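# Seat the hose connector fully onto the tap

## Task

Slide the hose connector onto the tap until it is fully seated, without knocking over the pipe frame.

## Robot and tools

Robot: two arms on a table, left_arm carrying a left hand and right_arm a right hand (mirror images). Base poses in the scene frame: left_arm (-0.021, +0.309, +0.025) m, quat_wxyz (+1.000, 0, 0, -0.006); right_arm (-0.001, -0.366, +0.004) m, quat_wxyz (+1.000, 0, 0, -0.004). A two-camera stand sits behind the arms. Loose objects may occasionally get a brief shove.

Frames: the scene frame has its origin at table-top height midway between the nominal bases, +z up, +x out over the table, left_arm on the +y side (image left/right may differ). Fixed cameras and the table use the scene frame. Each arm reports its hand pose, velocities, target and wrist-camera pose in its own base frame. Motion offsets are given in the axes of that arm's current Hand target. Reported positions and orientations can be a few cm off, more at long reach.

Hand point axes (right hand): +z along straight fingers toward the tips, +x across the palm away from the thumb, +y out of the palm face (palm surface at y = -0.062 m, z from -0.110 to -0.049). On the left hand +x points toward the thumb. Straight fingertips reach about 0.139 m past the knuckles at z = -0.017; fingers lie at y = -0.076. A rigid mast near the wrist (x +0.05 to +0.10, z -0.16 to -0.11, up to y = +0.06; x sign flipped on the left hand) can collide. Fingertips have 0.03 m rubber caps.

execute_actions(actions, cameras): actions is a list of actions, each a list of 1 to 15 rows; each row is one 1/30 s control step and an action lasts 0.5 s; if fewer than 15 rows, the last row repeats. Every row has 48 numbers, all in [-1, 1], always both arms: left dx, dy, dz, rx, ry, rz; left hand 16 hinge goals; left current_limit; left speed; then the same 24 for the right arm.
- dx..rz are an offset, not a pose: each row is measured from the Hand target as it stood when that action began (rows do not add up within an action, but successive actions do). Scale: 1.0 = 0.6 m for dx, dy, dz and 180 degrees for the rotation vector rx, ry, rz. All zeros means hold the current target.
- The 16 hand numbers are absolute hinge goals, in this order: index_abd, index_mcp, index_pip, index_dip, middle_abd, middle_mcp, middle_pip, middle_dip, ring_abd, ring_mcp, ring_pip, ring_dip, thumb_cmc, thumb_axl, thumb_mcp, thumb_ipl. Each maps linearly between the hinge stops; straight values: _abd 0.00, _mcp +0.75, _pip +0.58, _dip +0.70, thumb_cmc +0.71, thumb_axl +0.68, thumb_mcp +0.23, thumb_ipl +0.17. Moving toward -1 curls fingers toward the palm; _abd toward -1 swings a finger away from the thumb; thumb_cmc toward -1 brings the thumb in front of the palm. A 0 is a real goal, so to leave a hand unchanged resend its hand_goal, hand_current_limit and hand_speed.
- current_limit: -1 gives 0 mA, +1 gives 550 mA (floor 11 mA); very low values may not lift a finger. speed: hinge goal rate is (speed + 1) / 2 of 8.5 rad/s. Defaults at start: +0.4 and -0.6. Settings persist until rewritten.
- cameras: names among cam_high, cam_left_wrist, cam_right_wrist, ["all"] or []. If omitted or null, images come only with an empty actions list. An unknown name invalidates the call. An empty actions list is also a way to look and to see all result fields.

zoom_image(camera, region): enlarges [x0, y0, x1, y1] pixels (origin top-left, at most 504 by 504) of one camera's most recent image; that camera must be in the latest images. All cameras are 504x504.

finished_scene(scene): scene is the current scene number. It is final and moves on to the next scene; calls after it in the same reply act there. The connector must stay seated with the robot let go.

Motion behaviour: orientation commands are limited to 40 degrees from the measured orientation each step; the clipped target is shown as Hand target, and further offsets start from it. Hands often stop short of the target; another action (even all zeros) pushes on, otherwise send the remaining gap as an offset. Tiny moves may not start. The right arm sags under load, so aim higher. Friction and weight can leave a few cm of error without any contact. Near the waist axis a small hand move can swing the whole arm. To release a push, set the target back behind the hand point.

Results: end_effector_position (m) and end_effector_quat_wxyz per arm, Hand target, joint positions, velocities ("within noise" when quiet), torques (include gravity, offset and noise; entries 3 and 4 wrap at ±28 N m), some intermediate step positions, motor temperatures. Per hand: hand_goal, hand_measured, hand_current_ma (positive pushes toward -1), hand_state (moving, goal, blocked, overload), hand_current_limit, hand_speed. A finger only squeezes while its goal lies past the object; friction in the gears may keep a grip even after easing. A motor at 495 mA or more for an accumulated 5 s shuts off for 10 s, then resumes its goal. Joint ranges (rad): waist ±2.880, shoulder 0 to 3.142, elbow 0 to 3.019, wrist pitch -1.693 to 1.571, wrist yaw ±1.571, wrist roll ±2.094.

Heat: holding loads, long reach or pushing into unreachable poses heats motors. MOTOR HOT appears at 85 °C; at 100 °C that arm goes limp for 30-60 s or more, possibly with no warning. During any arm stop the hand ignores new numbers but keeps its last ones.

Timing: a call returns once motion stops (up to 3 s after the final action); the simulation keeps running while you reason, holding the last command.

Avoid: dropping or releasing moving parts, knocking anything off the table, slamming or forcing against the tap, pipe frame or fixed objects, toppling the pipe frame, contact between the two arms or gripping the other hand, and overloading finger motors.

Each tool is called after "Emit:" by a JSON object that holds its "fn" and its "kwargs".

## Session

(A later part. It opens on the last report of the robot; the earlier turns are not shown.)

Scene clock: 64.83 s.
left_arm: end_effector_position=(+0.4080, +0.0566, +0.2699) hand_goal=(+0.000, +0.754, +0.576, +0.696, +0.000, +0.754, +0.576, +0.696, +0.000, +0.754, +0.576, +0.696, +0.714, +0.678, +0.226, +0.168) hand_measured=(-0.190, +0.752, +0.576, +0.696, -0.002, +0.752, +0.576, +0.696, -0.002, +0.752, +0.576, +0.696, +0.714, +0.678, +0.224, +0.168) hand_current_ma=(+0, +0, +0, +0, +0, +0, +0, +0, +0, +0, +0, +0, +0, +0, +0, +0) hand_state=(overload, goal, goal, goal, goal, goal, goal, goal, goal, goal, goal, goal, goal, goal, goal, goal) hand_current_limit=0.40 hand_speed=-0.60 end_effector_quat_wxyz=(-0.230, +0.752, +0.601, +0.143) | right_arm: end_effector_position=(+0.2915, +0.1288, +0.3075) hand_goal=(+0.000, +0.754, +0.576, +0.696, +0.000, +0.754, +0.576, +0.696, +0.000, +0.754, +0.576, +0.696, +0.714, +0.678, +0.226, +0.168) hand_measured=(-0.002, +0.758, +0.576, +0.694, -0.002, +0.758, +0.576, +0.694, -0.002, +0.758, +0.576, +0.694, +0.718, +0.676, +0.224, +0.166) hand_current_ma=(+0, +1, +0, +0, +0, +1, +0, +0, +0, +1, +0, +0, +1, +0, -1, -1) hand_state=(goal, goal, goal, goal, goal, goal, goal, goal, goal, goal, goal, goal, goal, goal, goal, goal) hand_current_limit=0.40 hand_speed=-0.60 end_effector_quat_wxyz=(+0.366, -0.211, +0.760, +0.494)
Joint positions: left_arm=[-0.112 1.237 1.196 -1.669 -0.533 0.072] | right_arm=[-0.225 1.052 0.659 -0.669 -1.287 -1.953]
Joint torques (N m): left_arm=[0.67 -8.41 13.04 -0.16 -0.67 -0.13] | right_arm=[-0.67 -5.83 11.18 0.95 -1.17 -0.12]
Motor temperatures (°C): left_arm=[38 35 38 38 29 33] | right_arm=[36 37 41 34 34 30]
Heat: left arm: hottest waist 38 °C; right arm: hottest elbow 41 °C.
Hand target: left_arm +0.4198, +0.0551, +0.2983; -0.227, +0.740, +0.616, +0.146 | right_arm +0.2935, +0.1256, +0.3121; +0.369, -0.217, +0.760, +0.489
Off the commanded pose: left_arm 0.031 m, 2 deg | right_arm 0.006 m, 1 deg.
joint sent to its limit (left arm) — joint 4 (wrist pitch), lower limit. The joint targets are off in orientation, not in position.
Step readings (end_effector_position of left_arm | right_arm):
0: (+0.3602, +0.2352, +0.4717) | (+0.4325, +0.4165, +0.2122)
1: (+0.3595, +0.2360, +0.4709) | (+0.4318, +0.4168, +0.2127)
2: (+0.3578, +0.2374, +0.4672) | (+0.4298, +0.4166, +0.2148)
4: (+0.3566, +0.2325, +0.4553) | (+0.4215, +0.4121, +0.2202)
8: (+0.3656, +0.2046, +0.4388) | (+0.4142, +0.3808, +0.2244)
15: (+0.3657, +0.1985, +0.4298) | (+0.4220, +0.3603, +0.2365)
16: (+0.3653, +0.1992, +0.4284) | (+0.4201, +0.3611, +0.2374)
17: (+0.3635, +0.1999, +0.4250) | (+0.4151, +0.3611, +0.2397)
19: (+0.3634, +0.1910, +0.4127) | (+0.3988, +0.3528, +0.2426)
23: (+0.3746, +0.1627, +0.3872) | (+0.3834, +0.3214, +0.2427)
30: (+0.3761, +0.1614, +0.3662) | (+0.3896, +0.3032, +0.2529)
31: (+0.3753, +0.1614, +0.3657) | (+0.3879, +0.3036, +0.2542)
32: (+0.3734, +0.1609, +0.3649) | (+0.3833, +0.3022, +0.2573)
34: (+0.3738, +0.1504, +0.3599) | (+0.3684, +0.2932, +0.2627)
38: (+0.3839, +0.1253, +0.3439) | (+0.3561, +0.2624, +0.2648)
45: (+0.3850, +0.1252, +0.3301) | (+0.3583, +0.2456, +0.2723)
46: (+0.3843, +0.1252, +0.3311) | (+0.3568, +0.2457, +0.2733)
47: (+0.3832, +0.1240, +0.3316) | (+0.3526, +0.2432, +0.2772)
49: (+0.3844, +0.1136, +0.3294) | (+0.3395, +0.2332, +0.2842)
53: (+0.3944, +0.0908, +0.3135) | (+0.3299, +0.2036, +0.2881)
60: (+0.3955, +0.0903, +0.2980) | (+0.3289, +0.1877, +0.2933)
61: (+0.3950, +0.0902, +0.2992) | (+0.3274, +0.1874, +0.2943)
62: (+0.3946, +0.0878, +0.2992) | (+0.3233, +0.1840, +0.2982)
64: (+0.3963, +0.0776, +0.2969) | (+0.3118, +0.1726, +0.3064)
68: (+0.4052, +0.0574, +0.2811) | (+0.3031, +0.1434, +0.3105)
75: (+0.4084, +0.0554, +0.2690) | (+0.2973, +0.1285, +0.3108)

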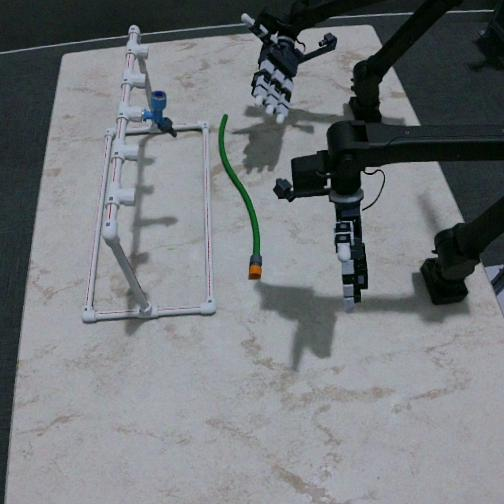

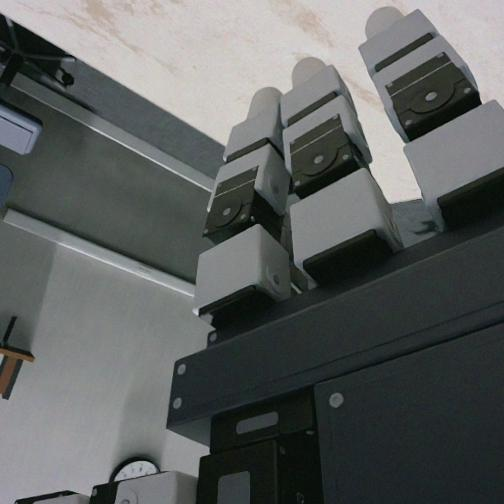

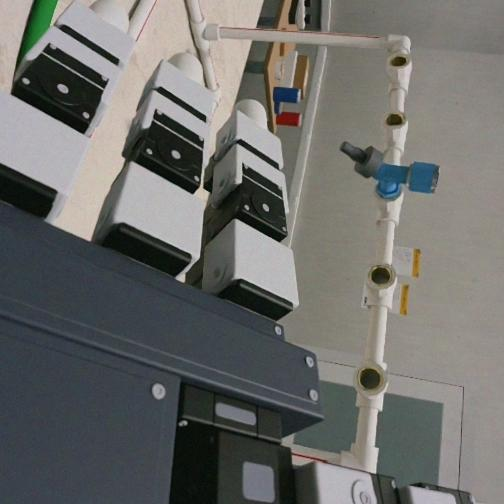

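Emit:
{"fn": "execute_actions", "kwargs": {"actions": [[[-0.0952,0.048,0.0237,0.0103,-0.044,-0.0087,0,1,-0.445,-0.029,0,1,-0.445,-0.029,0,1,-0.445,-0.029,-0.571,0.678,0.056,-0.113,0.4,-0.6,0,0,0,0,0,0,0,0.754,0.576,0.696,0,0.754,0.576,0.696,0,0.754,0.576,0.696,0.714,0.678,0.226,0.168,0.4,-0.6]],[[-0.0923,0.0463,0.035,0.0103,-0.044,-0.0087,0,1,-0.445,-0.029,0,1,-0.445,-0.029,0,1,-0.445,-0.029,-0.571,0.678,0.056,-0.113,0.4,-0.6,0,0,0,0,0,0,0,0.754,0.576,0.696,0,0.754,0.576,0.696,0,0.754,0.576,0.696,0.714,0.678,0.226,0.168,0.4,-0.6]],[[-0.088,0.0453,0.046,0.0103,-0.044,-0.0087,0,1,-0.445,-0.029,0,1,-0.445,-0.029,0,1,-0.445,-0.029,-0.571,0.678,0.056,-0.113,0.4,-0.6,0,0,0,0,0,0,0,0.754,0.576,0.696,0,0.754,0.576,0.696,0,0.754,0.576,0.696,0.714,0.678,0.226,0.168,0.4,-0.6]],[[-0.0822,0.0445,0.0563,0.0103,-0.044,-0.0087,0,1,-0.445,-0.029,0,1,-0.445,-0.029,0,1,-0.445,-0.029,-0.571,0.678,0.056,-0.113,0.4,-0.6,0,0,0,0,0,0,0,0.754,0.576,0.696,0,0.754,0.576,0.696,0,0.754,0.576,0.696,0.714,0.678,0.226,0.168,0.4,-0.6]]], "cameras": ["all"]}}

Scene clock: 68.77 s.
left_arm: end_effector_position=(+0.4613, -0.1170, +0.0988) hand_goal=(+0.000, +1.000, -0.444, -0.028, +0.000, +1.000, -0.444, -0.028, +0.000, +1.000, -0.444, -0.028, -0.570, +0.678, +0.056, -0.112) hand_measured=(-0.190, +0.992, -0.438, -0.026, -0.002, +0.992, -0.438, -0.024, -0.002, +0.992, -0.438, -0.024, -0.570, +0.678, +0.054, -0.110) hand_current_ma=(+0, -1, +0, +0, +0, -1, +0, +0, +0, -1, +0, +0, +0, +0, +0, +0) hand_state=(overload, goal, goal, goal, goal, goal, goal, goal, goal, goal, goal, goal, goal, goal, goal, goal) hand_current_limit=0.40 hand_speed=-0.60 end_effector_quat_wxyz=(-0.117, +0.701, +0.696, -0.104) | right_arm: end_effector_position=(+0.2877, +0.1292, +0.3054) hand_goal=(+0.000, +0.754, +0.576, +0.696, +0.000, +0.754, +0.576, +0.696, +0.000, +0.754, +0.576, +0.696, +0.714, +0.678, +0.226, +0.168) hand_measured=(-0.002, +0.758, +0.576, +0.694, -0.002, +0.758, +0.576, +0.694, -0.002, +0.758, +0.576, +0.694, +0.718, +0.676, +0.224, +0.166) hand_current_ma=(+0, +1, +0, +0, +0, +1, +0, +0, +0, +1, +0, +0, +1, +0, -1, -1) hand_state=(goal, goal, goal, goal, goal, goal, goal, goal, goal, goal, goal, goal, goal, goal, goal, goal) hand_current_limit=0.40 hand_speed=-0.60 end_effector_quat_wxyz=(+0.362, -0.214, +0.761, +0.494)
Joint positions: left_arm=[-0.317 1.661 1.282 -1.496 0.077 -0.298] | right_arm=[-0.227 1.052 0.659 -0.706 -1.287 -1.989]
Joint torques (N m): left_arm=[0.62 -14.21 11.56 0.13 0 -0.11] | right_arm=[-0.67 -5.13 12.07 0.92 -1.09 -0.11]
Heat: left arm: hottest waist 38 °C; right arm: hottest elbow 40 °C.
Hand target: left_arm +0.4835, -0.1247, +0.1188; -0.089, +0.701, +0.702, -0.089 | right_arm +0.2935, +0.1256, +0.3121; +0.369, -0.218, +0.760, +0.489
Off the commanded pose: left_arm 0.031 m, 4 deg | right_arm 0.009 m, 1 deg.
Step readings (end_effector_position of left_arm | right_arm):
0: (+0.4080, +0.0566, +0.2699) | (+0.2914, +0.1288, +0.3075)
1: (+0.4079, +0.0559, +0.2695) | (+0.2914, +0.1288, +0.3075)
2: (+0.4079, +0.0518, +0.2672) | (+0.2912, +0.1289, +0.3073)
4: (+0.4095, +0.0398, +0.2608) | (+0.2905, +0.1289, +0.3070)
8: (+0.4166, +0.0153, +0.2386) | (+0.2892, +0.1290, +0.3063)
15: (+0.4201, +0.0115, +0.2247) | (+0.2883, +0.1291, +0.3058)
16: (+0.4204, +0.0109, +0.2250) | (+0.2882, +0.1291, +0.3057)
17: (+0.4201, +0.0067, +0.2233) | (+0.2881, +0.1292, +0.3057)
19: (+0.4217, -0.0048, +0.2181) | (+0.2880, +0.1292, +0.3056)
23: (+0.4290, -0.0268, +0.1983) | (+0.2879, +0.1292, +0.3055)
30: (+0.4310, -0.0311, +0.1828) | (+0.2878, +0.1292, +0.3055)
31: (+0.4311, -0.0320, +0.1829) | (+0.2878, +0.1292, +0.3055)
32: (+0.4314, -0.0368, +0.1812) | (+0.2877, +0.1292, +0.3055)
34: (+0.4350, -0.0484, +0.1761) | (+0.2877, +0.1292, +0.3055)
38: (+0.4442, -0.0690, +0.1572) | (+0.2877, +0.1292, +0.3055)
45: (+0.4462, -0.0740, +0.1418) | (+0.2877, +0.1292, +0.3054)
46: (+0.4462, -0.0750, +0.1418) | (+0.2877, +0.1292, +0.3054)
47: (+0.4466, -0.0801, +0.1399) | (+0.2877, +0.1292, +0.3054)
49: (+0.4505, -0.0921, +0.1346) | (+0.2877, +0.1292, +0.3054)
53: (+0.4600, -0.1121, +0.1148) | (+0.2877, +0.1292, +0.3054)
60: (+0.4607, -0.1173, +0.0981) | (+0.2877, +0.1292, +0.3054)

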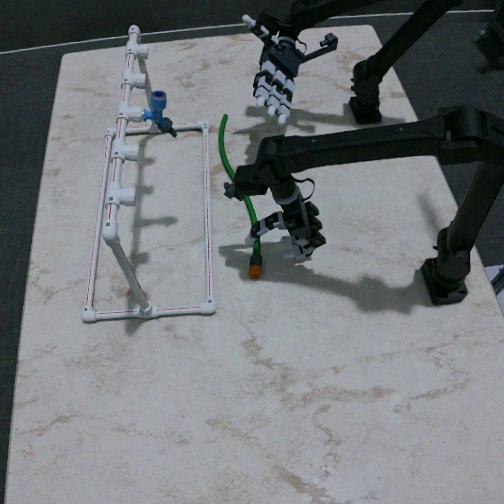

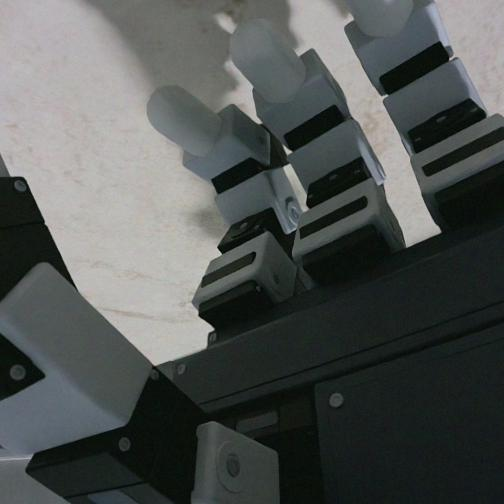

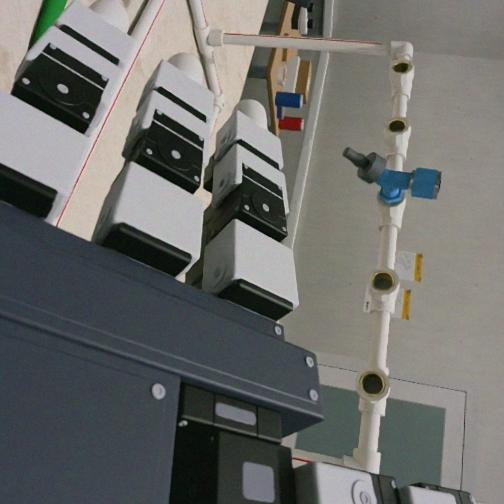

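Emit:
{"fn": "zoom_image", "kwargs": {"camera": "cam_high", "region": [210, 160, 350, 300]}}

Emit:
{"fn": "zoom_image", "kwargs": {"camera": "cam_left_wrist", "region": [0, 0, 504, 504]}}

Scaled by 3.600 from the camera's 504x504 image, which has a finer 720x720 frame.

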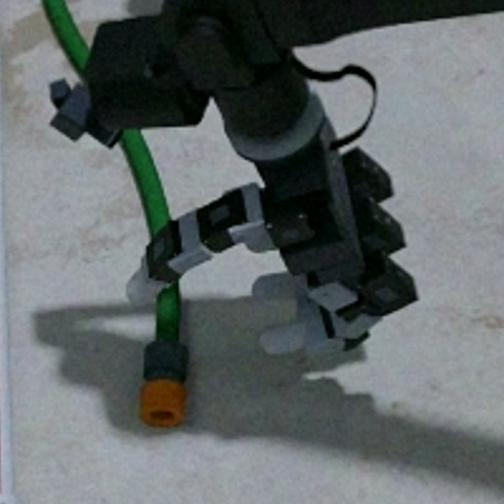

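Scaled by 1.000.

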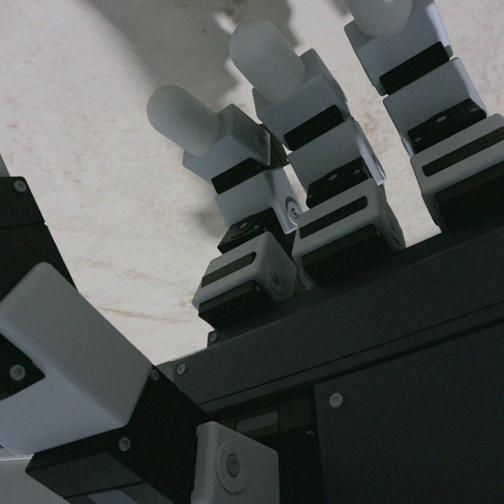

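Emit:
{"fn": "execute_actions", "kwargs": {"actions": [[[0.0748,-0.0445,-0.0658,-0.0103,0.044,0.0087,0,1,-0.445,-0.029,0,1,-0.445,-0.029,0,1,-0.445,-0.029,-0.571,0.678,0.056,-0.113,0.4,-0.6,-0.0153,-0.0005,0.0773,0.0382,0.0591,-0.0194,0,0.89,-0.153,0.116,0,0.89,-0.153,0.116,0,0.89,-0.153,0.116,-0.571,0.678,0.112,-0.135,0.4,-0.6]],[[0.0822,-0.0445,-0.0563,-0.0103,0.044,0.0087,0,1,-0.445,-0.029,0,1,-0.445,-0.029,0,1,-0.445,-0.029,-0.571,0.678,0.056,-0.113,0.4,-0.6,-0.0295,0.007,0.0727,0.0382,0.0591,-0.0194,0,0.89,-0.153,0.116,0,0.89,-0.153,0.116,0,0.89,-0.153,0.116,-0.571,0.678,0.112,-0.135,0.4,-0.6]],[[0.088,-0.0453,-0.046,-0.0103,0.044,0.0087,0,1,-0.445,-0.029,0,1,-0.445,-0.029,0,1,-0.445,-0.029,-0.571,0.678,0.056,-0.113,0.4,-0.6,-0.0428,0.0132,0.0647,0.0382,0.0591,-0.0194,0,0.89,-0.153,0.116,0,0.89,-0.153,0.116,0,0.89,-0.153,0.116,-0.571,0.678,0.112,-0.135,0.4,-0.6]],[[0.0923,-0.0463,-0.035,-0.0103,0.044,0.0087,0,1,-0.445,-0.029,0,1,-0.445,-0.029,0,1,-0.445,-0.029,-0.571,0.678,0.056,-0.113,0.4,-0.6,-0.0507,0.0257,0.073,0.0525,0.0324,-0.0438,0,0.89,-0.153,0.116,0,0.89,-0.153,0.116,0,0.89,-0.153,0.116,-0.571,0.678,0.112,-0.135,0.4,-0.6]],[[0.0763,-0.0383,-0.0188,-0.0358,0.0364,-0.0012,0,1,-0.445,-0.029,0,1,-0.445,-0.029,0,1,-0.445,-0.029,-0.571,0.678,0.056,-0.113,0.4,-0.6,-0.0613,0.0292,0.0627,0.0525,0.0324,-0.0438,0,0.89,-0.153,0.116,0,0.89,-0.153,0.116,0,0.89,-0.153,0.116,-0.571,0.678,0.112,-0.135,0.4,-0.6]]], "cameras": ["all"]}}

Scene clock: 88.63 s.
left_arm: end_effector_position=(+0.4070, +0.0890, +0.3364) hand_goal=(+0.000, +1.000, -0.444, -0.028, +0.000, +1.000, -0.444, -0.028, +0.000, +1.000, -0.444, -0.028, -0.570, +0.678, +0.056, -0.112) hand_measured=(-0.190, +0.994, -0.438, -0.026, -0.002, +0.994, -0.440, -0.024, -0.002, +0.994, -0.438, -0.026, -0.574, +0.678, +0.054, -0.110) hand_current_ma=(+0, -1, +0, +0, +0, +0, +0, +0, +0, +0, +0, +0, +0, +0, +0, +0) hand_state=(overload, goal, goal, goal, goal, goal, goal, goal, goal, goal, goal, goal, goal, goal, goal, goal) hand_current_limit=0.40 hand_speed=-0.60 end_effector_quat_wxyz=(-0.220, +0.740, +0.596, +0.223) | right_arm: end_effector_position=(+0.3824, +0.3438, +0.2551) hand_goal=(+0.000, +0.890, -0.152, +0.116, +0.000, +0.890, -0.152, +0.116, +0.000, +0.890, -0.152, +0.116, -0.570, +0.678, +0.112, -0.134) hand_measured=(-0.002, +0.890, -0.148, +0.118, -0.002, +0.890, -0.148, +0.120, -0.002, +0.890, -0.148, +0.118, -0.574, +0.676, +0.110, -0.134) hand_current_ma=(+0, +0, +1, +0, +0, +0, +1, +1, +0, +0, +1, +0, -1, +0, -1, +0) hand_state=(goal, goal, goal, goal, goal, goal, goal, goal, goal, goal, goal, goal, goal, goal, goal, goal) hand_current_limit=0.40 hand_speed=-0.60 end_effector_quat_wxyz=(+0.204, -0.448, +0.870, +0.018)
Joint positions: left_arm=[-0.047 1.138 1.239 -1.624 -0.635 0.185] | right_arm=[0.563 1.432 1.357 -1.082 0 -1.959]
Joint torques (N m): left_arm=[1.38 -7.06 7.76 0.88 -0.75 0.11] | right_arm=[-0.56 -11.52 15.79 1.17 0.01 0.18]
Heat: left arm: hottest waist 38 °C; right arm: hottest elbow 41 °C.
Hand target: left_arm +0.4071, +0.0910, +0.3341; -0.220, +0.741, +0.594, +0.223 | right_arm +0.3993, +0.3500, +0.2702; +0.215, -0.439, +0.872, +0.018
Off the commanded pose: left_arm 0.003 m, 0 deg | right_arm 0.024 m, 2 deg.
Step readings (end_effector_position of left_arm | right_arm):
0: (+0.4613, -0.1170, +0.0988) | (+0.2877, +0.1292, +0.3054)
1: (+0.4616, -0.1161, +0.0990) | (+0.2882, +0.1293, +0.3044)
2: (+0.4627, -0.1120, +0.1004) | (+0.2914, +0.1312, +0.2986)
4: (+0.4630, -0.1008, +0.1070) | (+0.2967, +0.1378, +0.2865)
8: (+0.4603, -0.0848, +0.1318) | (+0.2982, +0.1564, +0.2846)
15: (+0.4571, -0.0783, +0.1502) | (+0.3032, +0.1652, +0.2956)
16: (+0.4571, -0.0774, +0.1504) | (+0.3043, +0.1653, +0.2945)
17: (+0.4574, -0.0723, +0.1525) | (+0.3070, +0.1675, +0.2889)
19: (+0.4559, -0.0607, +0.1595) | (+0.3132, +0.1735, +0.2798)
23: (+0.4511, -0.0412, +0.1826) | (+0.3182, +0.1953, +0.2829)
30: (+0.4464, -0.0341, +0.1995) | (+0.3241, +0.2052, +0.2888)
31: (+0.4467, -0.0336, +0.1998) | (+0.3250, +0.2051, +0.2874)
32: (+0.4480, -0.0291, +0.2025) | (+0.3271, +0.2061, +0.2815)
34: (+0.4496, -0.0185, +0.2117) | (+0.3336, +0.2104, +0.2732)
38: (+0.4450, +0.0022, +0.2397) | (+0.3407, +0.2345, +0.2773)
45: (+0.4385, +0.0091, +0.2579) | (+0.3448, +0.2459, +0.2839)
46: (+0.4385, +0.0097, +0.2578) | (+0.3457, +0.2454, +0.2823)
47: (+0.4389, +0.0140, +0.2596) | (+0.3486, +0.2456, +0.2768)
49: (+0.4373, +0.0254, +0.2650) | (+0.3565, +0.2494, +0.2678)
53: (+0.4283, +0.0493, +0.2852) | (+0.3608, +0.2798, +0.2662)
60: (+0.4214, +0.0546, +0.3006) | (+0.3621, +0.2957, +0.2679)
61: (+0.4215, +0.0549, +0.3007) | (+0.3634, +0.2946, +0.2669)
62: (+0.4216, +0.0580, +0.3026) | (+0.3668, +0.2937, +0.2635)
64: (+0.4203, +0.0673, +0.3079) | (+0.3782, +0.2957, +0.2580)
68: (+0.4111, +0.0869, +0.3245) | (+0.3860, +0.3279, +0.2576)
75: (+0.4063, +0.0902, +0.3390) | (+0.3812, +0.3447, +0.2525)

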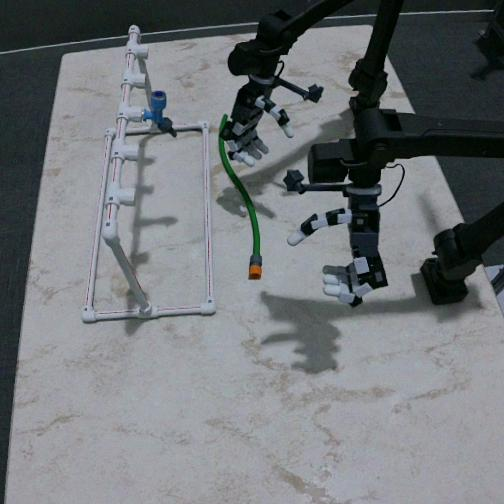

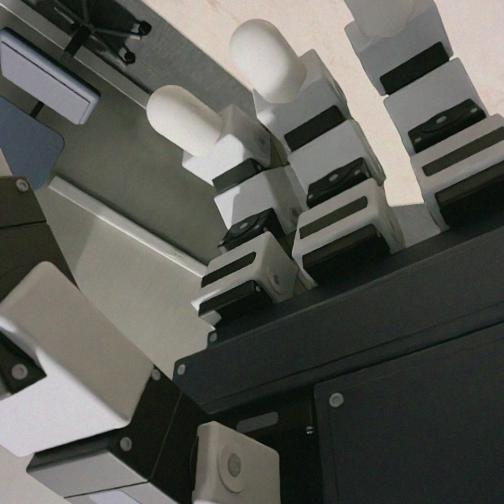

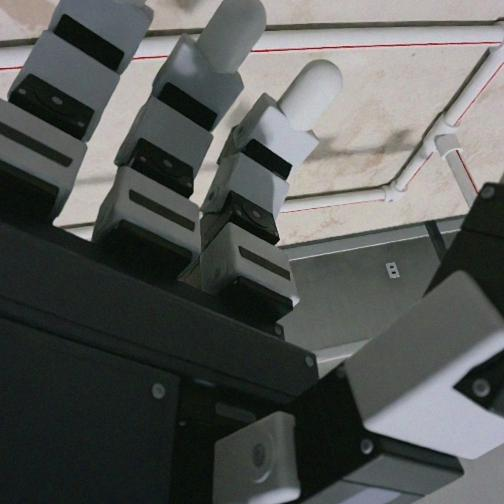

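Emit:
{"fn": "execute_actions", "kwargs": {"actions": [[[0.0783,-0.0362,-0.0142,-0.0358,0.0364,-0.0012,0,1,-0.445,-0.029,0,1,-0.445,-0.029,0,1,-0.445,-0.029,-0.571,0.678,0.056,-0.113,0.4,-0.6,0,0,0,0,0,0,0,0.89,-0.153,0.116,0,0.89,-0.153,0.116,0,0.89,-0.153,0.116,-0.571,0.678,0.112,-0.135,0.4,-0.6]],[[0.0797,-0.0345,-0.0092,-0.0358,0.0364,-0.0012,0,1,-0.445,-0.029,0,1,-0.445,-0.029,0,1,-0.445,-0.029,-0.571,0.678,0.056,-0.113,0.4,-0.6,-0.0713,0.0293,0.051,0.0525,0.0324,-0.0438,0,0.89,-0.153,0.116,0,0.89,-0.153,0.116,0,0.89,-0.153,0.116,-0.571,0.678,0.112,-0.135,0.4,-0.6]],[[0.0807,-0.0335,-0.0038,-0.0358,0.0364,-0.0012,0,1,-0.445,-0.029,0,1,-0.445,-0.029,0,1,-0.445,-0.029,-0.571,0.678,0.056,-0.113,0.4,-0.6,-0.0623,0.0488,0.0615,0.0649,0.0067,-0.0377,0,0.89,-0.153,0.116,0,0.89,-0.153,0.116,0,0.89,-0.153,0.116,-0.571,0.678,0.112,-0.135,0.4,-0.6]],[[0.0808,-0.0332,0.0018,-0.0358,0.0364,-0.0012,0,1,-0.445,-0.029,0,1,-0.445,-0.029,0,1,-0.445,-0.029,-0.571,0.678,0.056,-0.113,0.4,-0.6,-0.0695,0.0525,0.0497,0.0649,0.0067,-0.0377,0,0.89,-0.153,0.116,0,0.89,-0.153,0.116,0,0.89,-0.153,0.116,-0.571,0.678,0.112,-0.135,0.4,-0.6]],[[0,0,0,0,0,0,0,1,-0.445,-0.029,0,1,-0.445,-0.029,0,1,-0.445,-0.029,-0.571,0.678,0.056,-0.113,0.4,-0.6,-0.0767,0.0527,0.0375,0.0649,0.0067,-0.0377,0,0.89,-0.153,0.116,0,0.89,-0.153,0.116,0,0.89,-0.153,0.116,-0.571,0.678,0.112,-0.135,0.4,-0.6]]], "cameras": ["all"]}}

Scene clock: 92.83 s.
left_arm: end_effector_position=(+0.3573, +0.2329, +0.4765) hand_goal=(+0.000, +1.000, -0.444, -0.028, +0.000, +1.000, -0.444, -0.028, +0.000, +1.000, -0.444, -0.028, -0.570, +0.678, +0.056, -0.112) hand_measured=(-0.190, +1.000, -0.438, -0.026, -0.002, +1.000, -0.440, -0.026, -0.002, +1.000, -0.440, -0.026, -0.576, +0.678, +0.054, -0.110) hand_current_ma=(+0, +0, +0, +0, +0, +0, +0, +0, +0, +0, +0, +0, -1, +0, +0, +0) hand_state=(overload, goal, goal, goal, goal, goal, goal, goal, goal, goal, goal, goal, goal, goal, goal, goal) hand_current_limit=0.40 hand_speed=-0.60 end_effector_quat_wxyz=(-0.173, +0.700, +0.474, +0.505) | right_arm: end_effector_position=(+0.4355, +0.5329, +0.1440) hand_goal=(+0.000, +0.890, -0.152, +0.116, +0.000, +0.890, -0.152, +0.116, +0.000, +0.890, -0.152, +0.116, -0.570, +0.678, +0.112, -0.134) hand_measured=(-0.002, +0.882, -0.150, +0.118, -0.002, +0.880, -0.150, +0.120, -0.002, +0.882, -0.150, +0.118, -0.572, +0.676, +0.110, -0.134) hand_current_ma=(+0, -3, +0, +0, +0, -4, +0, +1, +0, -4, +0, +0, +0, +0, -1, +0) hand_state=(goal, goal, goal, goal, goal, goal, goal, goal, goal, goal, goal, goal, goal, goal, goal, goal) hand_current_limit=0.40 hand_speed=-0.60 end_effector_quat_wxyz=(+0.281, -0.540, +0.689, -0.393)
Joint positions: left_arm=[0.63 0.781 1.043 -0.725 -0.265 1.176] | right_arm=[1.021 1.978 1.784 -0.984 0.956 -2.084]
Joint torques (N m): left_arm=[1.44 -3.49 9.07 2.65 -0.11 0.05] | right_arm=[-0.5 -21.36 15.24 1.95 1.03 -0.17]
Heat: left arm: hottest waist 38 °C; right arm: hottest elbow 42 °C.
Hand target: left_arm +0.3562, +0.2352, +0.4779; -0.177, +0.697, +0.471, +0.511 | right_arm +0.4503, +0.5462, +0.1553; +0.295, -0.532, +0.691, -0.390
Off the commanded pose: left_arm 0.003 m, 1 deg | right_arm 0.023 m, 2 deg.
Step readings (end_effector_position of left_arm | right_arm):
0: (+0.4070, +0.0889, +0.3364) | (+0.3824, +0.3438, +0.2551)
1: (+0.4071, +0.0897, +0.3365) | (+0.3824, +0.3438, +0.2551)
2: (+0.4080, +0.0919, +0.3378) | (+0.3824, +0.3438, +0.2551)
4: (+0.4074, +0.1029, +0.3428) | (+0.3824, +0.3438, +0.2551)
8: (+0.3965, +0.1239, +0.3605) | (+0.3824, +0.3438, +0.2551)
15: (+0.3920, +0.1269, +0.3783) | (+0.3824, +0.3438, +0.2551)
16: (+0.3927, +0.1272, +0.3771) | (+0.3838, +0.3428, +0.2545)
17: (+0.3941, +0.1283, +0.3767) | (+0.3876, +0.3408, +0.2524)
19: (+0.3942, +0.1389, +0.3792) | (+0.4005, +0.3435, +0.2501)
23: (+0.3836, +0.1612, +0.3959) | (+0.4100, +0.3759, +0.2498)
30: (+0.3787, +0.1624, +0.4137) | (+0.4011, +0.3946, +0.2384)
31: (+0.3797, +0.1625, +0.4127) | (+0.4029, +0.3928, +0.2374)
32: (+0.3815, +0.1634, +0.4126) | (+0.4071, +0.3902, +0.2358)
34: (+0.3817, +0.1739, +0.4159) | (+0.4180, +0.3900, +0.2324)
38: (+0.3710, +0.1968, +0.4318) | (+0.4206, +0.4153, +0.2233)
45: (+0.3671, +0.1977, +0.4474) | (+0.4061, +0.4381, +0.2021)
46: (+0.3681, +0.1975, +0.4466) | (+0.4081, +0.4367, +0.2012)
47: (+0.3701, +0.1971, +0.4475) | (+0.4134, +0.4339, +0.2007)
49: (+0.3702, +0.2063, +0.4524) | (+0.4274, +0.4362, +0.2015)
53: (+0.3585, +0.2316, +0.4682) | (+0.4354, +0.4622, +0.1959)
60: (+0.3566, +0.2338, +0.4789) | (+0.4182, +0.4846, +0.1704)
61: (+0.3568, +0.2335, +0.4785) | (+0.4196, +0.4837, +0.1693)
62: (+0.3571, +0.2331, +0.4777) | (+0.4248, +0.4814, +0.1696)
64: (+0.3572, +0.2330, +0.4768) | (+0.4392, +0.4852, +0.1728)
68: (+0.3572, +0.2331, +0.4766) | (+0.4493, +0.5102, +0.1668)
75: (+0.3573, +0.2329, +0.4766) | (+0.4314, +0.5307, +0.1383)

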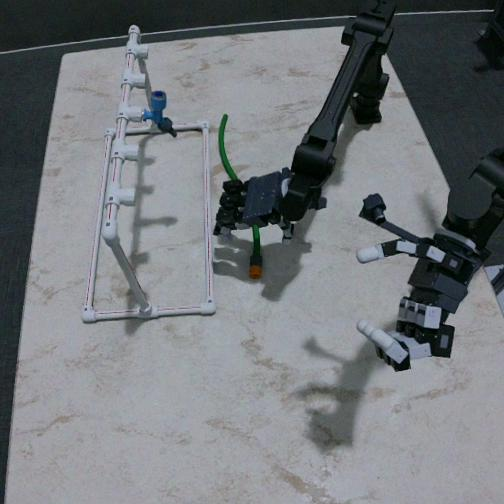

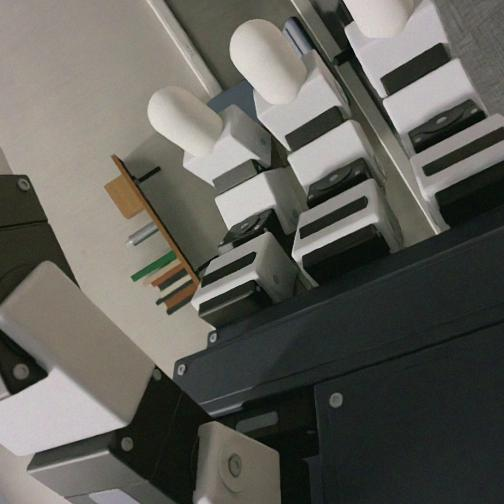

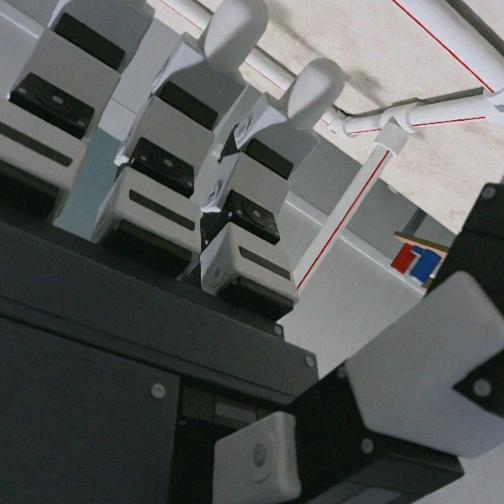

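Emit:
{"fn": "zoom_image", "kwargs": {"camera": "cam_high", "region": [190, 150, 320, 280]}}

Scaled by 3.877 from the camera's 504x504 image, which has a finer 720x720 frame.

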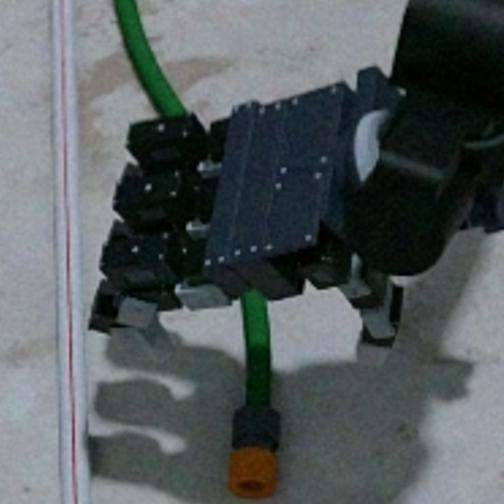

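Emit:
{"fn": "execute_actions", "kwargs": {"actions": [[[0,0,0,0,0,0,0,1,-0.445,-0.029,0,1,-0.445,-0.029,0,1,-0.445,-0.029,-0.571,0.678,0.056,-0.113,0.4,-0.6,-0.0098,0.0269,0.0249,0,0,0,0,0.89,-0.153,0.116,0,0.89,-0.153,0.116,0,0.89,-0.153,0.116,-0.571,0.678,0.112,-0.135,0.4,-0.6]],[[0,0,0,0,0,0,0,1,-0.445,-0.029,0,1,-0.445,-0.029,0,1,-0.445,-0.029,-0.571,0.678,0.056,-0.113,0.4,-0.6,-0.0098,0.0269,0.0249,0,0,0,0,0.89,-0.153,0.116,0,0.89,-0.153,0.116,0,0.89,-0.153,0.116,-0.571,0.678,0.112,-0.135,0.4,-0.6]],[[0,0,0,0,0,0,0,1,-0.445,-0.029,0,1,-0.445,-0.029,0,1,-0.445,-0.029,-0.571,0.678,0.056,-0.113,0.4,-0.6,-0.0098,0.0269,0.0249,0,0,0,0,0.89,-0.153,0.116,0,0.89,-0.153,0.116,0,0.89,-0.153,0.116,-0.571,0.678,0.112,-0.135,0.4,-0.6]]], "cameras": ["cam_high", "cam_right_wrist"]}}

Emit:
{"fn": "zoom_image", "kwargs": {"camera": "cam_high", "region": [190, 160, 320, 290]}}

Scene clock: 96.27 s.
left_arm: end_effector_position=(+0.3573, +0.2329, +0.4765) hand_goal=(+0.000, +1.000, -0.444, -0.028, +0.000, +1.000, -0.444, -0.028, +0.000, +1.000, -0.444, -0.028, -0.570, +0.678, +0.056, -0.112) hand_measured=(-0.190, +1.000, -0.438, -0.026, -0.002, +1.000, -0.440, -0.026, -0.002, +1.000, -0.440, -0.026, -0.576, +0.678, +0.054, -0.110) hand_current_ma=(+0, +0, +0, +0, +0, +0, +0, +0, +0, +0, +0, +0, -1, +0, +0, +0) hand_state=(overload, goal, goal, goal, goal, goal, goal, goal, goal, goal, goal, goal, goal, goal, goal, goal) hand_current_limit=0.40 hand_speed=-0.60 end_effector_quat_wxyz=(-0.173, +0.700, +0.474, +0.505) | right_arm: end_effector_position=(+0.4540, +0.5494, +0.0911) hand_goal=(+0.000, +0.890, -0.152, +0.116, +0.000, +0.890, -0.152, +0.116, +0.000, +0.890, -0.152, +0.116, -0.570, +0.678, +0.112, -0.134) hand_measured=(-0.002, +0.882, -0.150, +0.118, -0.002, +0.880, -0.150, +0.120, -0.002, +0.882, -0.150, +0.118, -0.572, +0.676, +0.110, -0.134) hand_current_ma=(+0, -3, +0, +0, +0, -4, +0, +1, +0, -4, +0, +0, +0, +0, -1, +0) hand_state=(goal, goal, goal, goal, goal, goal, goal, goal, goal, goal, goal, goal, goal, goal, goal, goal) hand_current_limit=0.40 hand_speed=-0.60 end_effector_quat_wxyz=(+0.287, -0.535, +0.691, -0.392)
Joint positions: left_arm=[0.63 0.781 1.043 -0.725 -0.265 1.176] | right_arm=[1.011 2.069 1.784 -0.869 0.956 -2.095]
Joint torques (N m): left_arm=[1.49 -3.49 9.07 2.65 -0.11 0.04] | right_arm=[-1.38 -20.84 13.94 2.15 0.86 -0.11]
Heat: left arm: hottest elbow 39 °C; right arm: hottest elbow 42 °C.
Hand target: left_arm +0.3562, +0.2352, +0.4779; -0.177, +0.697, +0.471, +0.511 | right_arm +0.4673, +0.5594, +0.0906; +0.295, -0.532, +0.691, -0.390
Off the commanded pose: left_arm 0.003 m, 1 deg | right_arm 0.017 m, 1 deg.
joint sent to its limit (right arm) — joint 6 (wrist roll), lower limit. The joint targets still meet the commanded pose.
Step readings (end_effector_position of left_arm | right_arm):
0: (+0.3573, +0.2329, +0.4765) | (+0.4355, +0.5329, +0.1440)
1: (+0.3573, +0.2329, +0.4765) | (+0.4356, +0.5329, +0.1440)
2: (+0.3573, +0.2329, +0.4765) | (+0.4359, +0.5335, +0.1443)
4: (+0.3573, +0.2329, +0.4765) | (+0.4377, +0.5355, +0.1444)
8: (+0.3573, +0.2329, +0.4765) | (+0.4408, +0.5384, +0.1412)
15: (+0.3573, +0.2329, +0.4765) | (+0.4416, +0.5391, +0.1324)
16: (+0.3573, +0.2329, +0.4765) | (+0.4417, +0.5393, +0.1322)
17: (+0.3573, +0.2329, +0.4765) | (+0.4424, +0.5400, +0.1317)
19: (+0.3573, +0.2329, +0.4765) | (+0.4447, +0.5421, +0.1305)
23: (+0.3573, +0.2329, +0.4765) | (+0.4478, +0.5446, +0.1232)
30: (+0.3573, +0.2329, +0.4765) | (+0.4483, +0.5449, +0.1123)
31: (+0.3573, +0.2329, +0.4765) | (+0.4484, +0.5449, +0.1121)
32: (+0.3573, +0.2329, +0.4765) | (+0.4491, +0.5455, +0.1121)
34: (+0.3573, +0.2329, +0.4765) | (+0.4507, +0.5477, +0.1113)
38: (+0.3573, +0.2329, +0.4765) | (+0.4532, +0.5501, +0.1037)
45: (+0.3573, +0.2329, +0.4765) | (+0.4540, +0.5494, +0.0914)
Images, in order (width x height): cam_high 504x504, cam_right_wrist 504x504.

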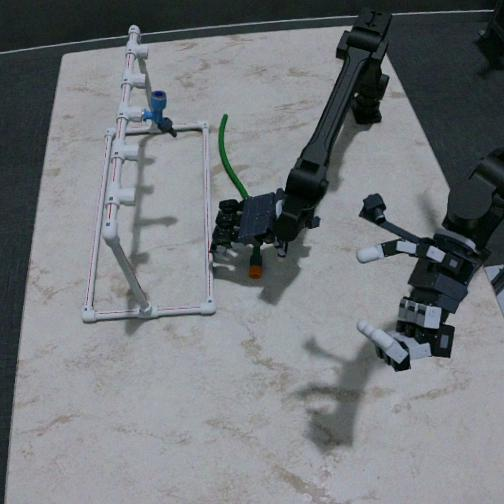

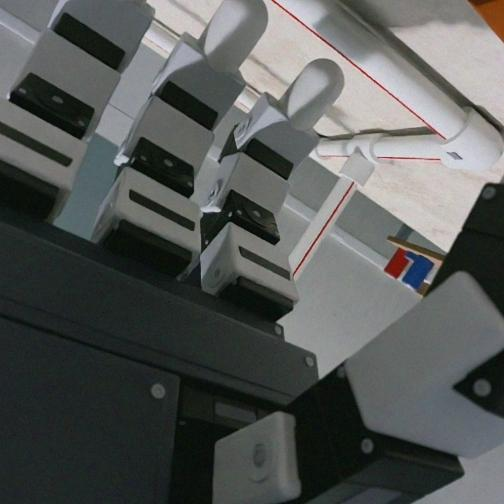

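Scaled by 3.877 from the camera's 504x504 image, which has a finer 720x720 frame.

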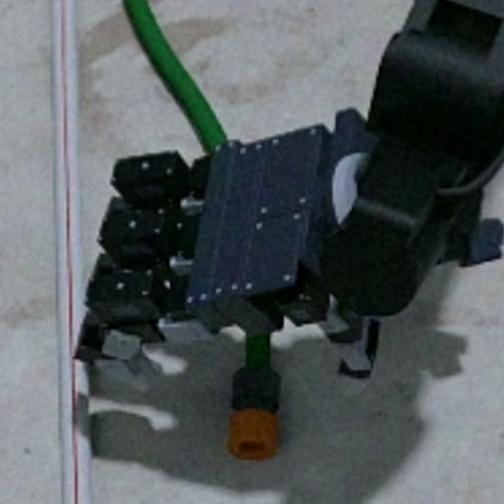

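Emit:
{"fn": "execute_actions", "kwargs": {"actions": [[[0,0,0,0,0,0,0,1,-0.445,-0.029,0,1,-0.445,-0.029,0,1,-0.445,-0.029,-0.571,0.678,0.056,-0.113,0.4,-0.6,0.0024,0.0213,0.0131,0,0,0,0,0.89,-0.153,0.116,0,0.89,-0.153,0.116,0,0.89,-0.153,0.116,-0.571,0.678,0.112,-0.135,0.4,-0.6]],[[0,0,0,0,0,0,0,1,-0.445,-0.029,0,1,-0.445,-0.029,0,1,-0.445,-0.029,-0.571,0.678,0.056,-0.113,0.4,-0.6,0.0024,0.0213,0.0131,0,0,0,0,0.89,-0.153,0.116,0,0.89,-0.153,0.116,0,0.89,-0.153,0.116,-0.571,0.678,0.112,-0.135,0.4,-0.6]]], "cameras": ["cam_high", "cam_right_wrist"]}}

Emit:
{"fn": "zoom_image", "kwargs": {"camera": "cam_high", "region": [190, 170, 320, 300]}}

Scene clock: 98.33 s.
left_arm: end_effector_position=(+0.3573, +0.2329, +0.4765) hand_goal=(+0.000, +1.000, -0.444, -0.028, +0.000, +1.000, -0.444, -0.028, +0.000, +1.000, -0.444, -0.028, -0.570, +0.678, +0.056, -0.112) hand_measured=(-0.190, +1.000, -0.438, -0.026, -0.002, +1.000, -0.440, -0.026, -0.002, +1.000, -0.440, -0.026, -0.576, +0.678, +0.054, -0.110) hand_current_ma=(+0, +0, +0, +0, +0, +0, +0, +0, +0, +0, +0, +0, -1, +0, +0, +0) hand_state=(overload, goal, goal, goal, goal, goal, goal, goal, goal, goal, goal, goal, goal, goal, goal, goal) hand_current_limit=0.40 hand_speed=-0.60 end_effector_quat_wxyz=(-0.173, +0.700, +0.474, +0.505) | right_arm: end_effector_position=(+0.4627, +0.5617, +0.0886) hand_goal=(+0.000, +0.890, -0.152, +0.116, +0.000, +0.890, -0.152, +0.116, +0.000, +0.890, -0.152, +0.116, -0.570, +0.678, +0.112, -0.134) hand_measured=(-0.002, +0.882, -0.150, +0.118, -0.002, +0.880, -0.150, +0.120, -0.002, +0.882, -0.150, +0.118, -0.572, +0.676, +0.110, -0.134) hand_current_ma=(+0, -3, +0, +0, +0, -4, +0, +1, +0, -4, +0, +0, +0, +0, -1, +0) hand_state=(goal, goal, goal, goal, goal, goal, goal, goal, goal, goal, goal, goal, goal, goal, goal, goal) hand_current_limit=0.40 hand_speed=-0.60 end_effector_quat_wxyz=(+0.309, -0.522, +0.696, -0.384)
Joint positions: left_arm=[0.63 0.781 1.043 -0.725 -0.265 1.176] | right_arm=[1.01 2.081 1.784 -0.801 0.956 -2.095]
Joint torques (N m): left_arm=[1.44 -3.49 9.07 2.66 -0.11 0.04] | right_arm=[-0.62 -20.6 9.5 2.29 0.8 -0.09]
Heat: left arm: hottest elbow 39 °C; right arm: hottest elbow 43 °C.
Hand target: left_arm +0.3562, +0.2352, +0.4779; -0.177, +0.697, +0.471, +0.511 | right_arm +0.4665, +0.5564, +0.0605; +0.295, -0.532, +0.691, -0.390
Off the commanded pose: left_arm 0.003 m, 1 deg | right_arm 0.029 m, 2 deg.
joint sent to its limit (right arm) — joint 6 (wrist roll), lower limit. The joint targets still meet the commanded pose.
Step readings (end_effector_position of left_arm | right_arm):
0: (+0.3573, +0.2329, +0.4765) | (+0.4540, +0.5494, +0.0911)
1: (+0.3573, +0.2329, +0.4765) | (+0.4540, +0.5495, +0.0911)
2: (+0.3573, +0.2329, +0.4765) | (+0.4545, +0.5501, +0.0914)
4: (+0.3573, +0.2329, +0.4765) | (+0.4560, +0.5521, +0.0923)
8: (+0.3573, +0.2329, +0.4765) | (+0.4578, +0.5549, +0.0932)
15: (+0.3573, +0.2329, +0.4765) | (+0.4585, +0.5556, +0.0928)
16: (+0.3573, +0.2329, +0.4765) | (+0.4586, +0.5558, +0.0929)
17: (+0.3573, +0.2329, +0.4765) | (+0.4590, +0.5563, +0.0926)
19: (+0.3573, +0.2329, +0.4765) | (+0.4604, +0.5586, +0.0926)
23: (+0.3573, +0.2329, +0.4765) | (+0.4622, +0.5609, +0.0911)
30: (+0.3573, +0.2329, +0.4765) | (+0.4626, +0.5616, +0.0886)
Images, in order (width x height): cam_high 504x504, cam_right_wrist 504x504.

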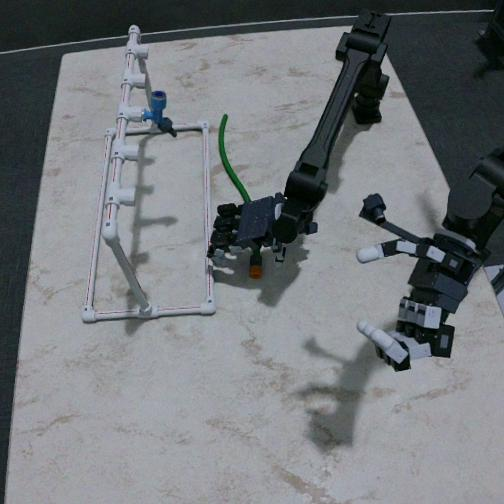

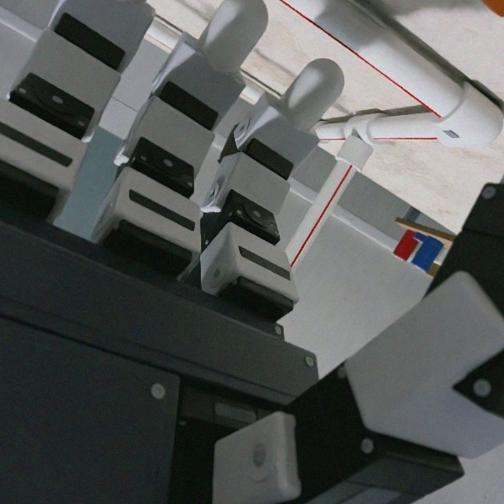

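Scaled by 3.877 from the camera's 504x504 image, which has a finer 720x720 frame.

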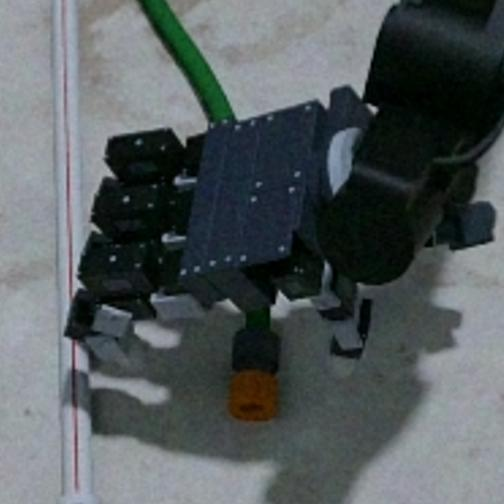

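Emit:
{"fn": "execute_actions", "kwargs": {"actions": [[[0,0,0,0,0,0,0,1,-0.445,-0.029,0,1,-0.445,-0.029,0,1,-0.445,-0.029,-0.571,0.678,0.056,-0.113,0.4,-0.6,0.0024,0.0183,0.0071,0,0,0,0,0.89,-0.153,0.116,0,0.89,-0.153,0.116,0,0.89,-0.153,0.116,-0.571,0.678,0.112,-0.135,0.4,-0.6]]], "cameras": ["cam_right_wrist"]}}

Scene clock: 99.50 s.
left_arm: end_effector_position=(+0.3573, +0.2329, +0.4765) hand_goal=(+0.000, +1.000, -0.444, -0.028, +0.000, +1.000, -0.444, -0.028, +0.000, +1.000, -0.444, -0.028, -0.570, +0.678, +0.056, -0.112) hand_measured=(-0.190, +1.000, -0.438, -0.026, -0.002, +1.000, -0.440, -0.026, -0.002, +1.000, -0.440, -0.026, -0.576, +0.678, +0.054, -0.110) hand_current_ma=(+0, +0, +0, +0, +0, +0, +0, +0, +0, +0, +0, +0, -1, +0, +0, +0) hand_state=(overload, goal, goal, goal, goal, goal, goal, goal, goal, goal, goal, goal, goal, goal, goal, goal) hand_current_limit=0.40 hand_speed=-0.60 end_effector_quat_wxyz=(-0.173, +0.700, +0.474, +0.505) | right_arm: end_effector_position=(+0.4609, +0.5588, +0.0732) hand_goal=(+0.000, +0.890, -0.152, +0.116, +0.000, +0.890, -0.152, +0.116, +0.000, +0.890, -0.152, +0.116, -0.570, +0.678, +0.112, -0.134) hand_measured=(-0.002, +0.882, -0.150, +0.118, -0.002, +0.880, -0.150, +0.120, -0.002, +0.882, -0.150, +0.118, -0.572, +0.676, +0.110, -0.134) hand_current_ma=(+0, -3, +0, +0, +0, -4, +0, +1, +0, -4, +0, +0, +0, +0, -1, +0) hand_state=(goal, goal, goal, goal, goal, goal, goal, goal, goal, goal, goal, goal, goal, goal, goal, goal) hand_current_limit=0.40 hand_speed=-0.60 end_effector_quat_wxyz=(+0.306, -0.523, +0.696, -0.385)
Joint positions: left_arm=[0.63 0.781 1.043 -0.725 -0.265 1.176] | right_arm=[1.01 2.089 1.756 -0.773 0.956 -2.095]
Joint torques (N m): left_arm=[1.44 -3.49 9.07 2.65 -0.11 0.04] | right_arm=[-0.44 -21.01 9.78 2.28 0.83 -0.09]
Heat: left arm: hottest elbow 39 °C; right arm: hottest elbow 42 °C.
Hand target: left_arm +0.3562, +0.2352, +0.4779; -0.177, +0.697, +0.471, +0.511 | right_arm +0.4641, +0.5554, +0.0489; +0.295, -0.532, +0.691, -0.390
Off the commanded pose: left_arm 0.003 m, 1 deg | right_arm 0.025 m, 2 deg.
joint sent to its limit (right arm) — joint 6 (wrist roll), lower limit. The joint targets still meet the commanded pose.
Step readings (end_effector_position of left_arm | right_arm):
0: (+0.3573, +0.2329, +0.4765) | (+0.4627, +0.5617, +0.0886)
1: (+0.3573, +0.2329, +0.4765) | (+0.4626, +0.5615, +0.0883)
2: (+0.3573, +0.2329, +0.4765) | (+0.4627, +0.5617, +0.0878)
4: (+0.3573, +0.2329, +0.4765) | (+0.4625, +0.5615, +0.0853)
8: (+0.3573, +0.2329, +0.4765) | (+0.4610, +0.5590, +0.0783)
15: (+0.3573, +0.2329, +0.4765) | (+0.4608, +0.5587, +0.0731)
Images, in order (width x height): cam_right_wrist 504x504.

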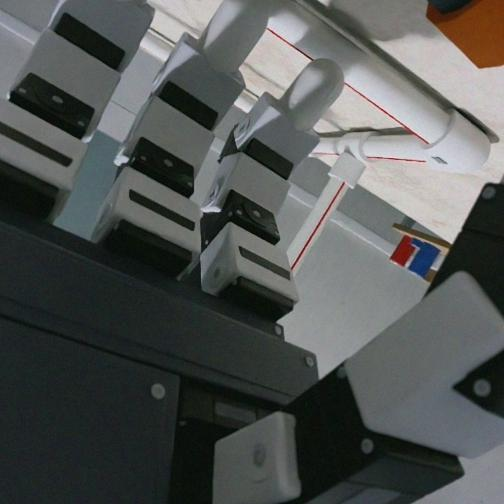

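Emit:
{"fn": "execute_actions", "kwargs": {"actions": [[[0,0,0,0,0,0,0,1,-0.445,-0.029,0,1,-0.445,-0.029,0,1,-0.445,-0.029,-0.571,0.678,0.056,-0.113,0.4,-0.6,0.0223,0.0305,0.0105,0,0,0,0,0.89,-0.153,0.116,0,0.89,-0.153,0.116,0,0.89,-0.153,0.116,-0.571,0.678,0.112,-0.135,0.4,-0.6]]], "cameras": ["cam_high", "cam_right_wrist"]}}

Emit:
{"fn": "zoom_image", "kwargs": {"camera": "cam_high", "region": [190, 170, 320, 300]}}

Scene clock: 101.23 s.
left_arm: end_effector_position=(+0.3573, +0.2329, +0.4765) hand_goal=(+0.000, +1.000, -0.444, -0.028, +0.000, +1.000, -0.444, -0.028, +0.000, +1.000, -0.444, -0.028, -0.570, +0.678, +0.056, -0.112) hand_measured=(-0.190, +1.000, -0.438, -0.026, -0.002, +1.000, -0.440, -0.026, -0.002, +1.000, -0.440, -0.026, -0.576, +0.678, +0.054, -0.110) hand_current_ma=(+0, +0, +0, +0, +0, +0, +0, +0, +0, +0, +0, +0, -1, +0, +0, +0) hand_state=(overload, goal, goal, goal, goal, goal, goal, goal, goal, goal, goal, goal, goal, goal, goal, goal) hand_current_limit=0.40 hand_speed=-0.60 end_effector_quat_wxyz=(-0.173, +0.700, +0.474, +0.505) | right_arm: end_effector_position=(+0.4522, +0.5453, +0.0420) hand_goal=(+0.000, +0.890, -0.152, +0.116, +0.000, +0.890, -0.152, +0.116, +0.000, +0.890, -0.152, +0.116, -0.570, +0.678, +0.112, -0.134) hand_measured=(-0.002, +0.882, -0.150, +0.118, -0.002, +0.880, -0.150, +0.120, -0.002, +0.882, -0.150, +0.118, -0.572, +0.676, +0.110, -0.134) hand_current_ma=(+0, -3, +0, +0, +0, -4, +0, +1, +0, -4, +0, +0, +0, +0, -1, +0) hand_state=(goal, goal, goal, goal, goal, goal, goal, goal, goal, goal, goal, goal, goal, goal, goal, goal) hand_current_limit=0.40 hand_speed=-0.60 end_effector_quat_wxyz=(+0.298, -0.528, +0.694, -0.388)
Joint positions: left_arm=[0.63 0.781 1.043 -0.725 -0.265 1.176] | right_arm=[1.01 2.089 1.674 -0.709 0.955 -2.096]
Joint torques (N m): left_arm=[1.44 -3.43 9.09 2.65 -0.11 0.04] | right_arm=[-0.56 -20.95 9.65 2.28 0.88 -0.1]
Heat: left arm: hottest elbow 39 °C; right arm: hottest elbow 42 °C.
Hand target: left_arm +0.3562, +0.2352, +0.4779; -0.177, +0.697, +0.471, +0.511 | right_arm +0.4565, +0.5435, +0.0301; +0.295, -0.532, +0.691, -0.390
Off the commanded pose: left_arm 0.003 m, 1 deg | right_arm 0.013 m, 1 deg.
joint sent to its limit (right arm) — joint 6 (wrist roll), lower limit. The joint targets still meet the commanded pose.
Step readings (end_effector_position of left_arm | right_arm):
0: (+0.3573, +0.2329, +0.4765) | (+0.4609, +0.5588, +0.0732)
1: (+0.3573, +0.2329, +0.4765) | (+0.4608, +0.5588, +0.0729)
2: (+0.3573, +0.2329, +0.4765) | (+0.4608, +0.5588, +0.0714)
4: (+0.3573, +0.2329, +0.4765) | (+0.4602, +0.5577, +0.0653)
8: (+0.3573, +0.2329, +0.4765) | (+0.4533, +0.5469, +0.0465)
15: (+0.3573, +0.2329, +0.4765) | (+0.4522, +0.5453, +0.0420)
Images, in order (width x height): cam_high 504x504, cam_right_wrist 504x504.

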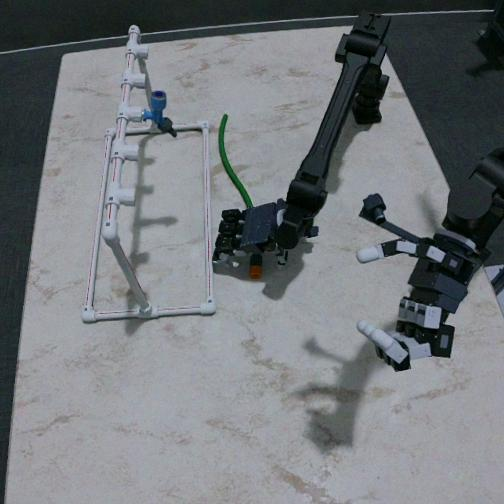

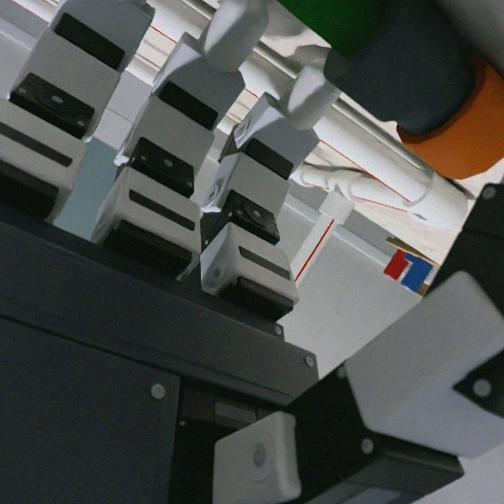

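Scaled by 3.877 from the camera's 504x504 image, which has a finer 720x720 frame.

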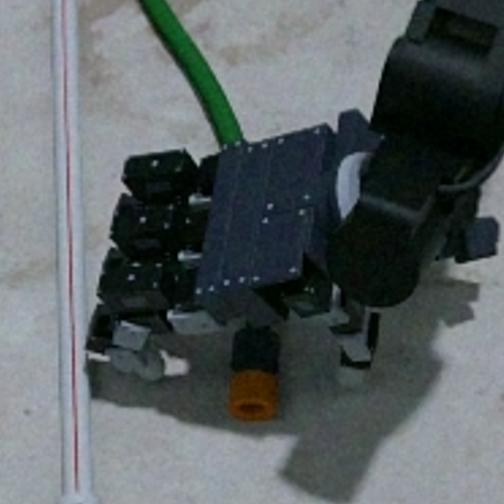

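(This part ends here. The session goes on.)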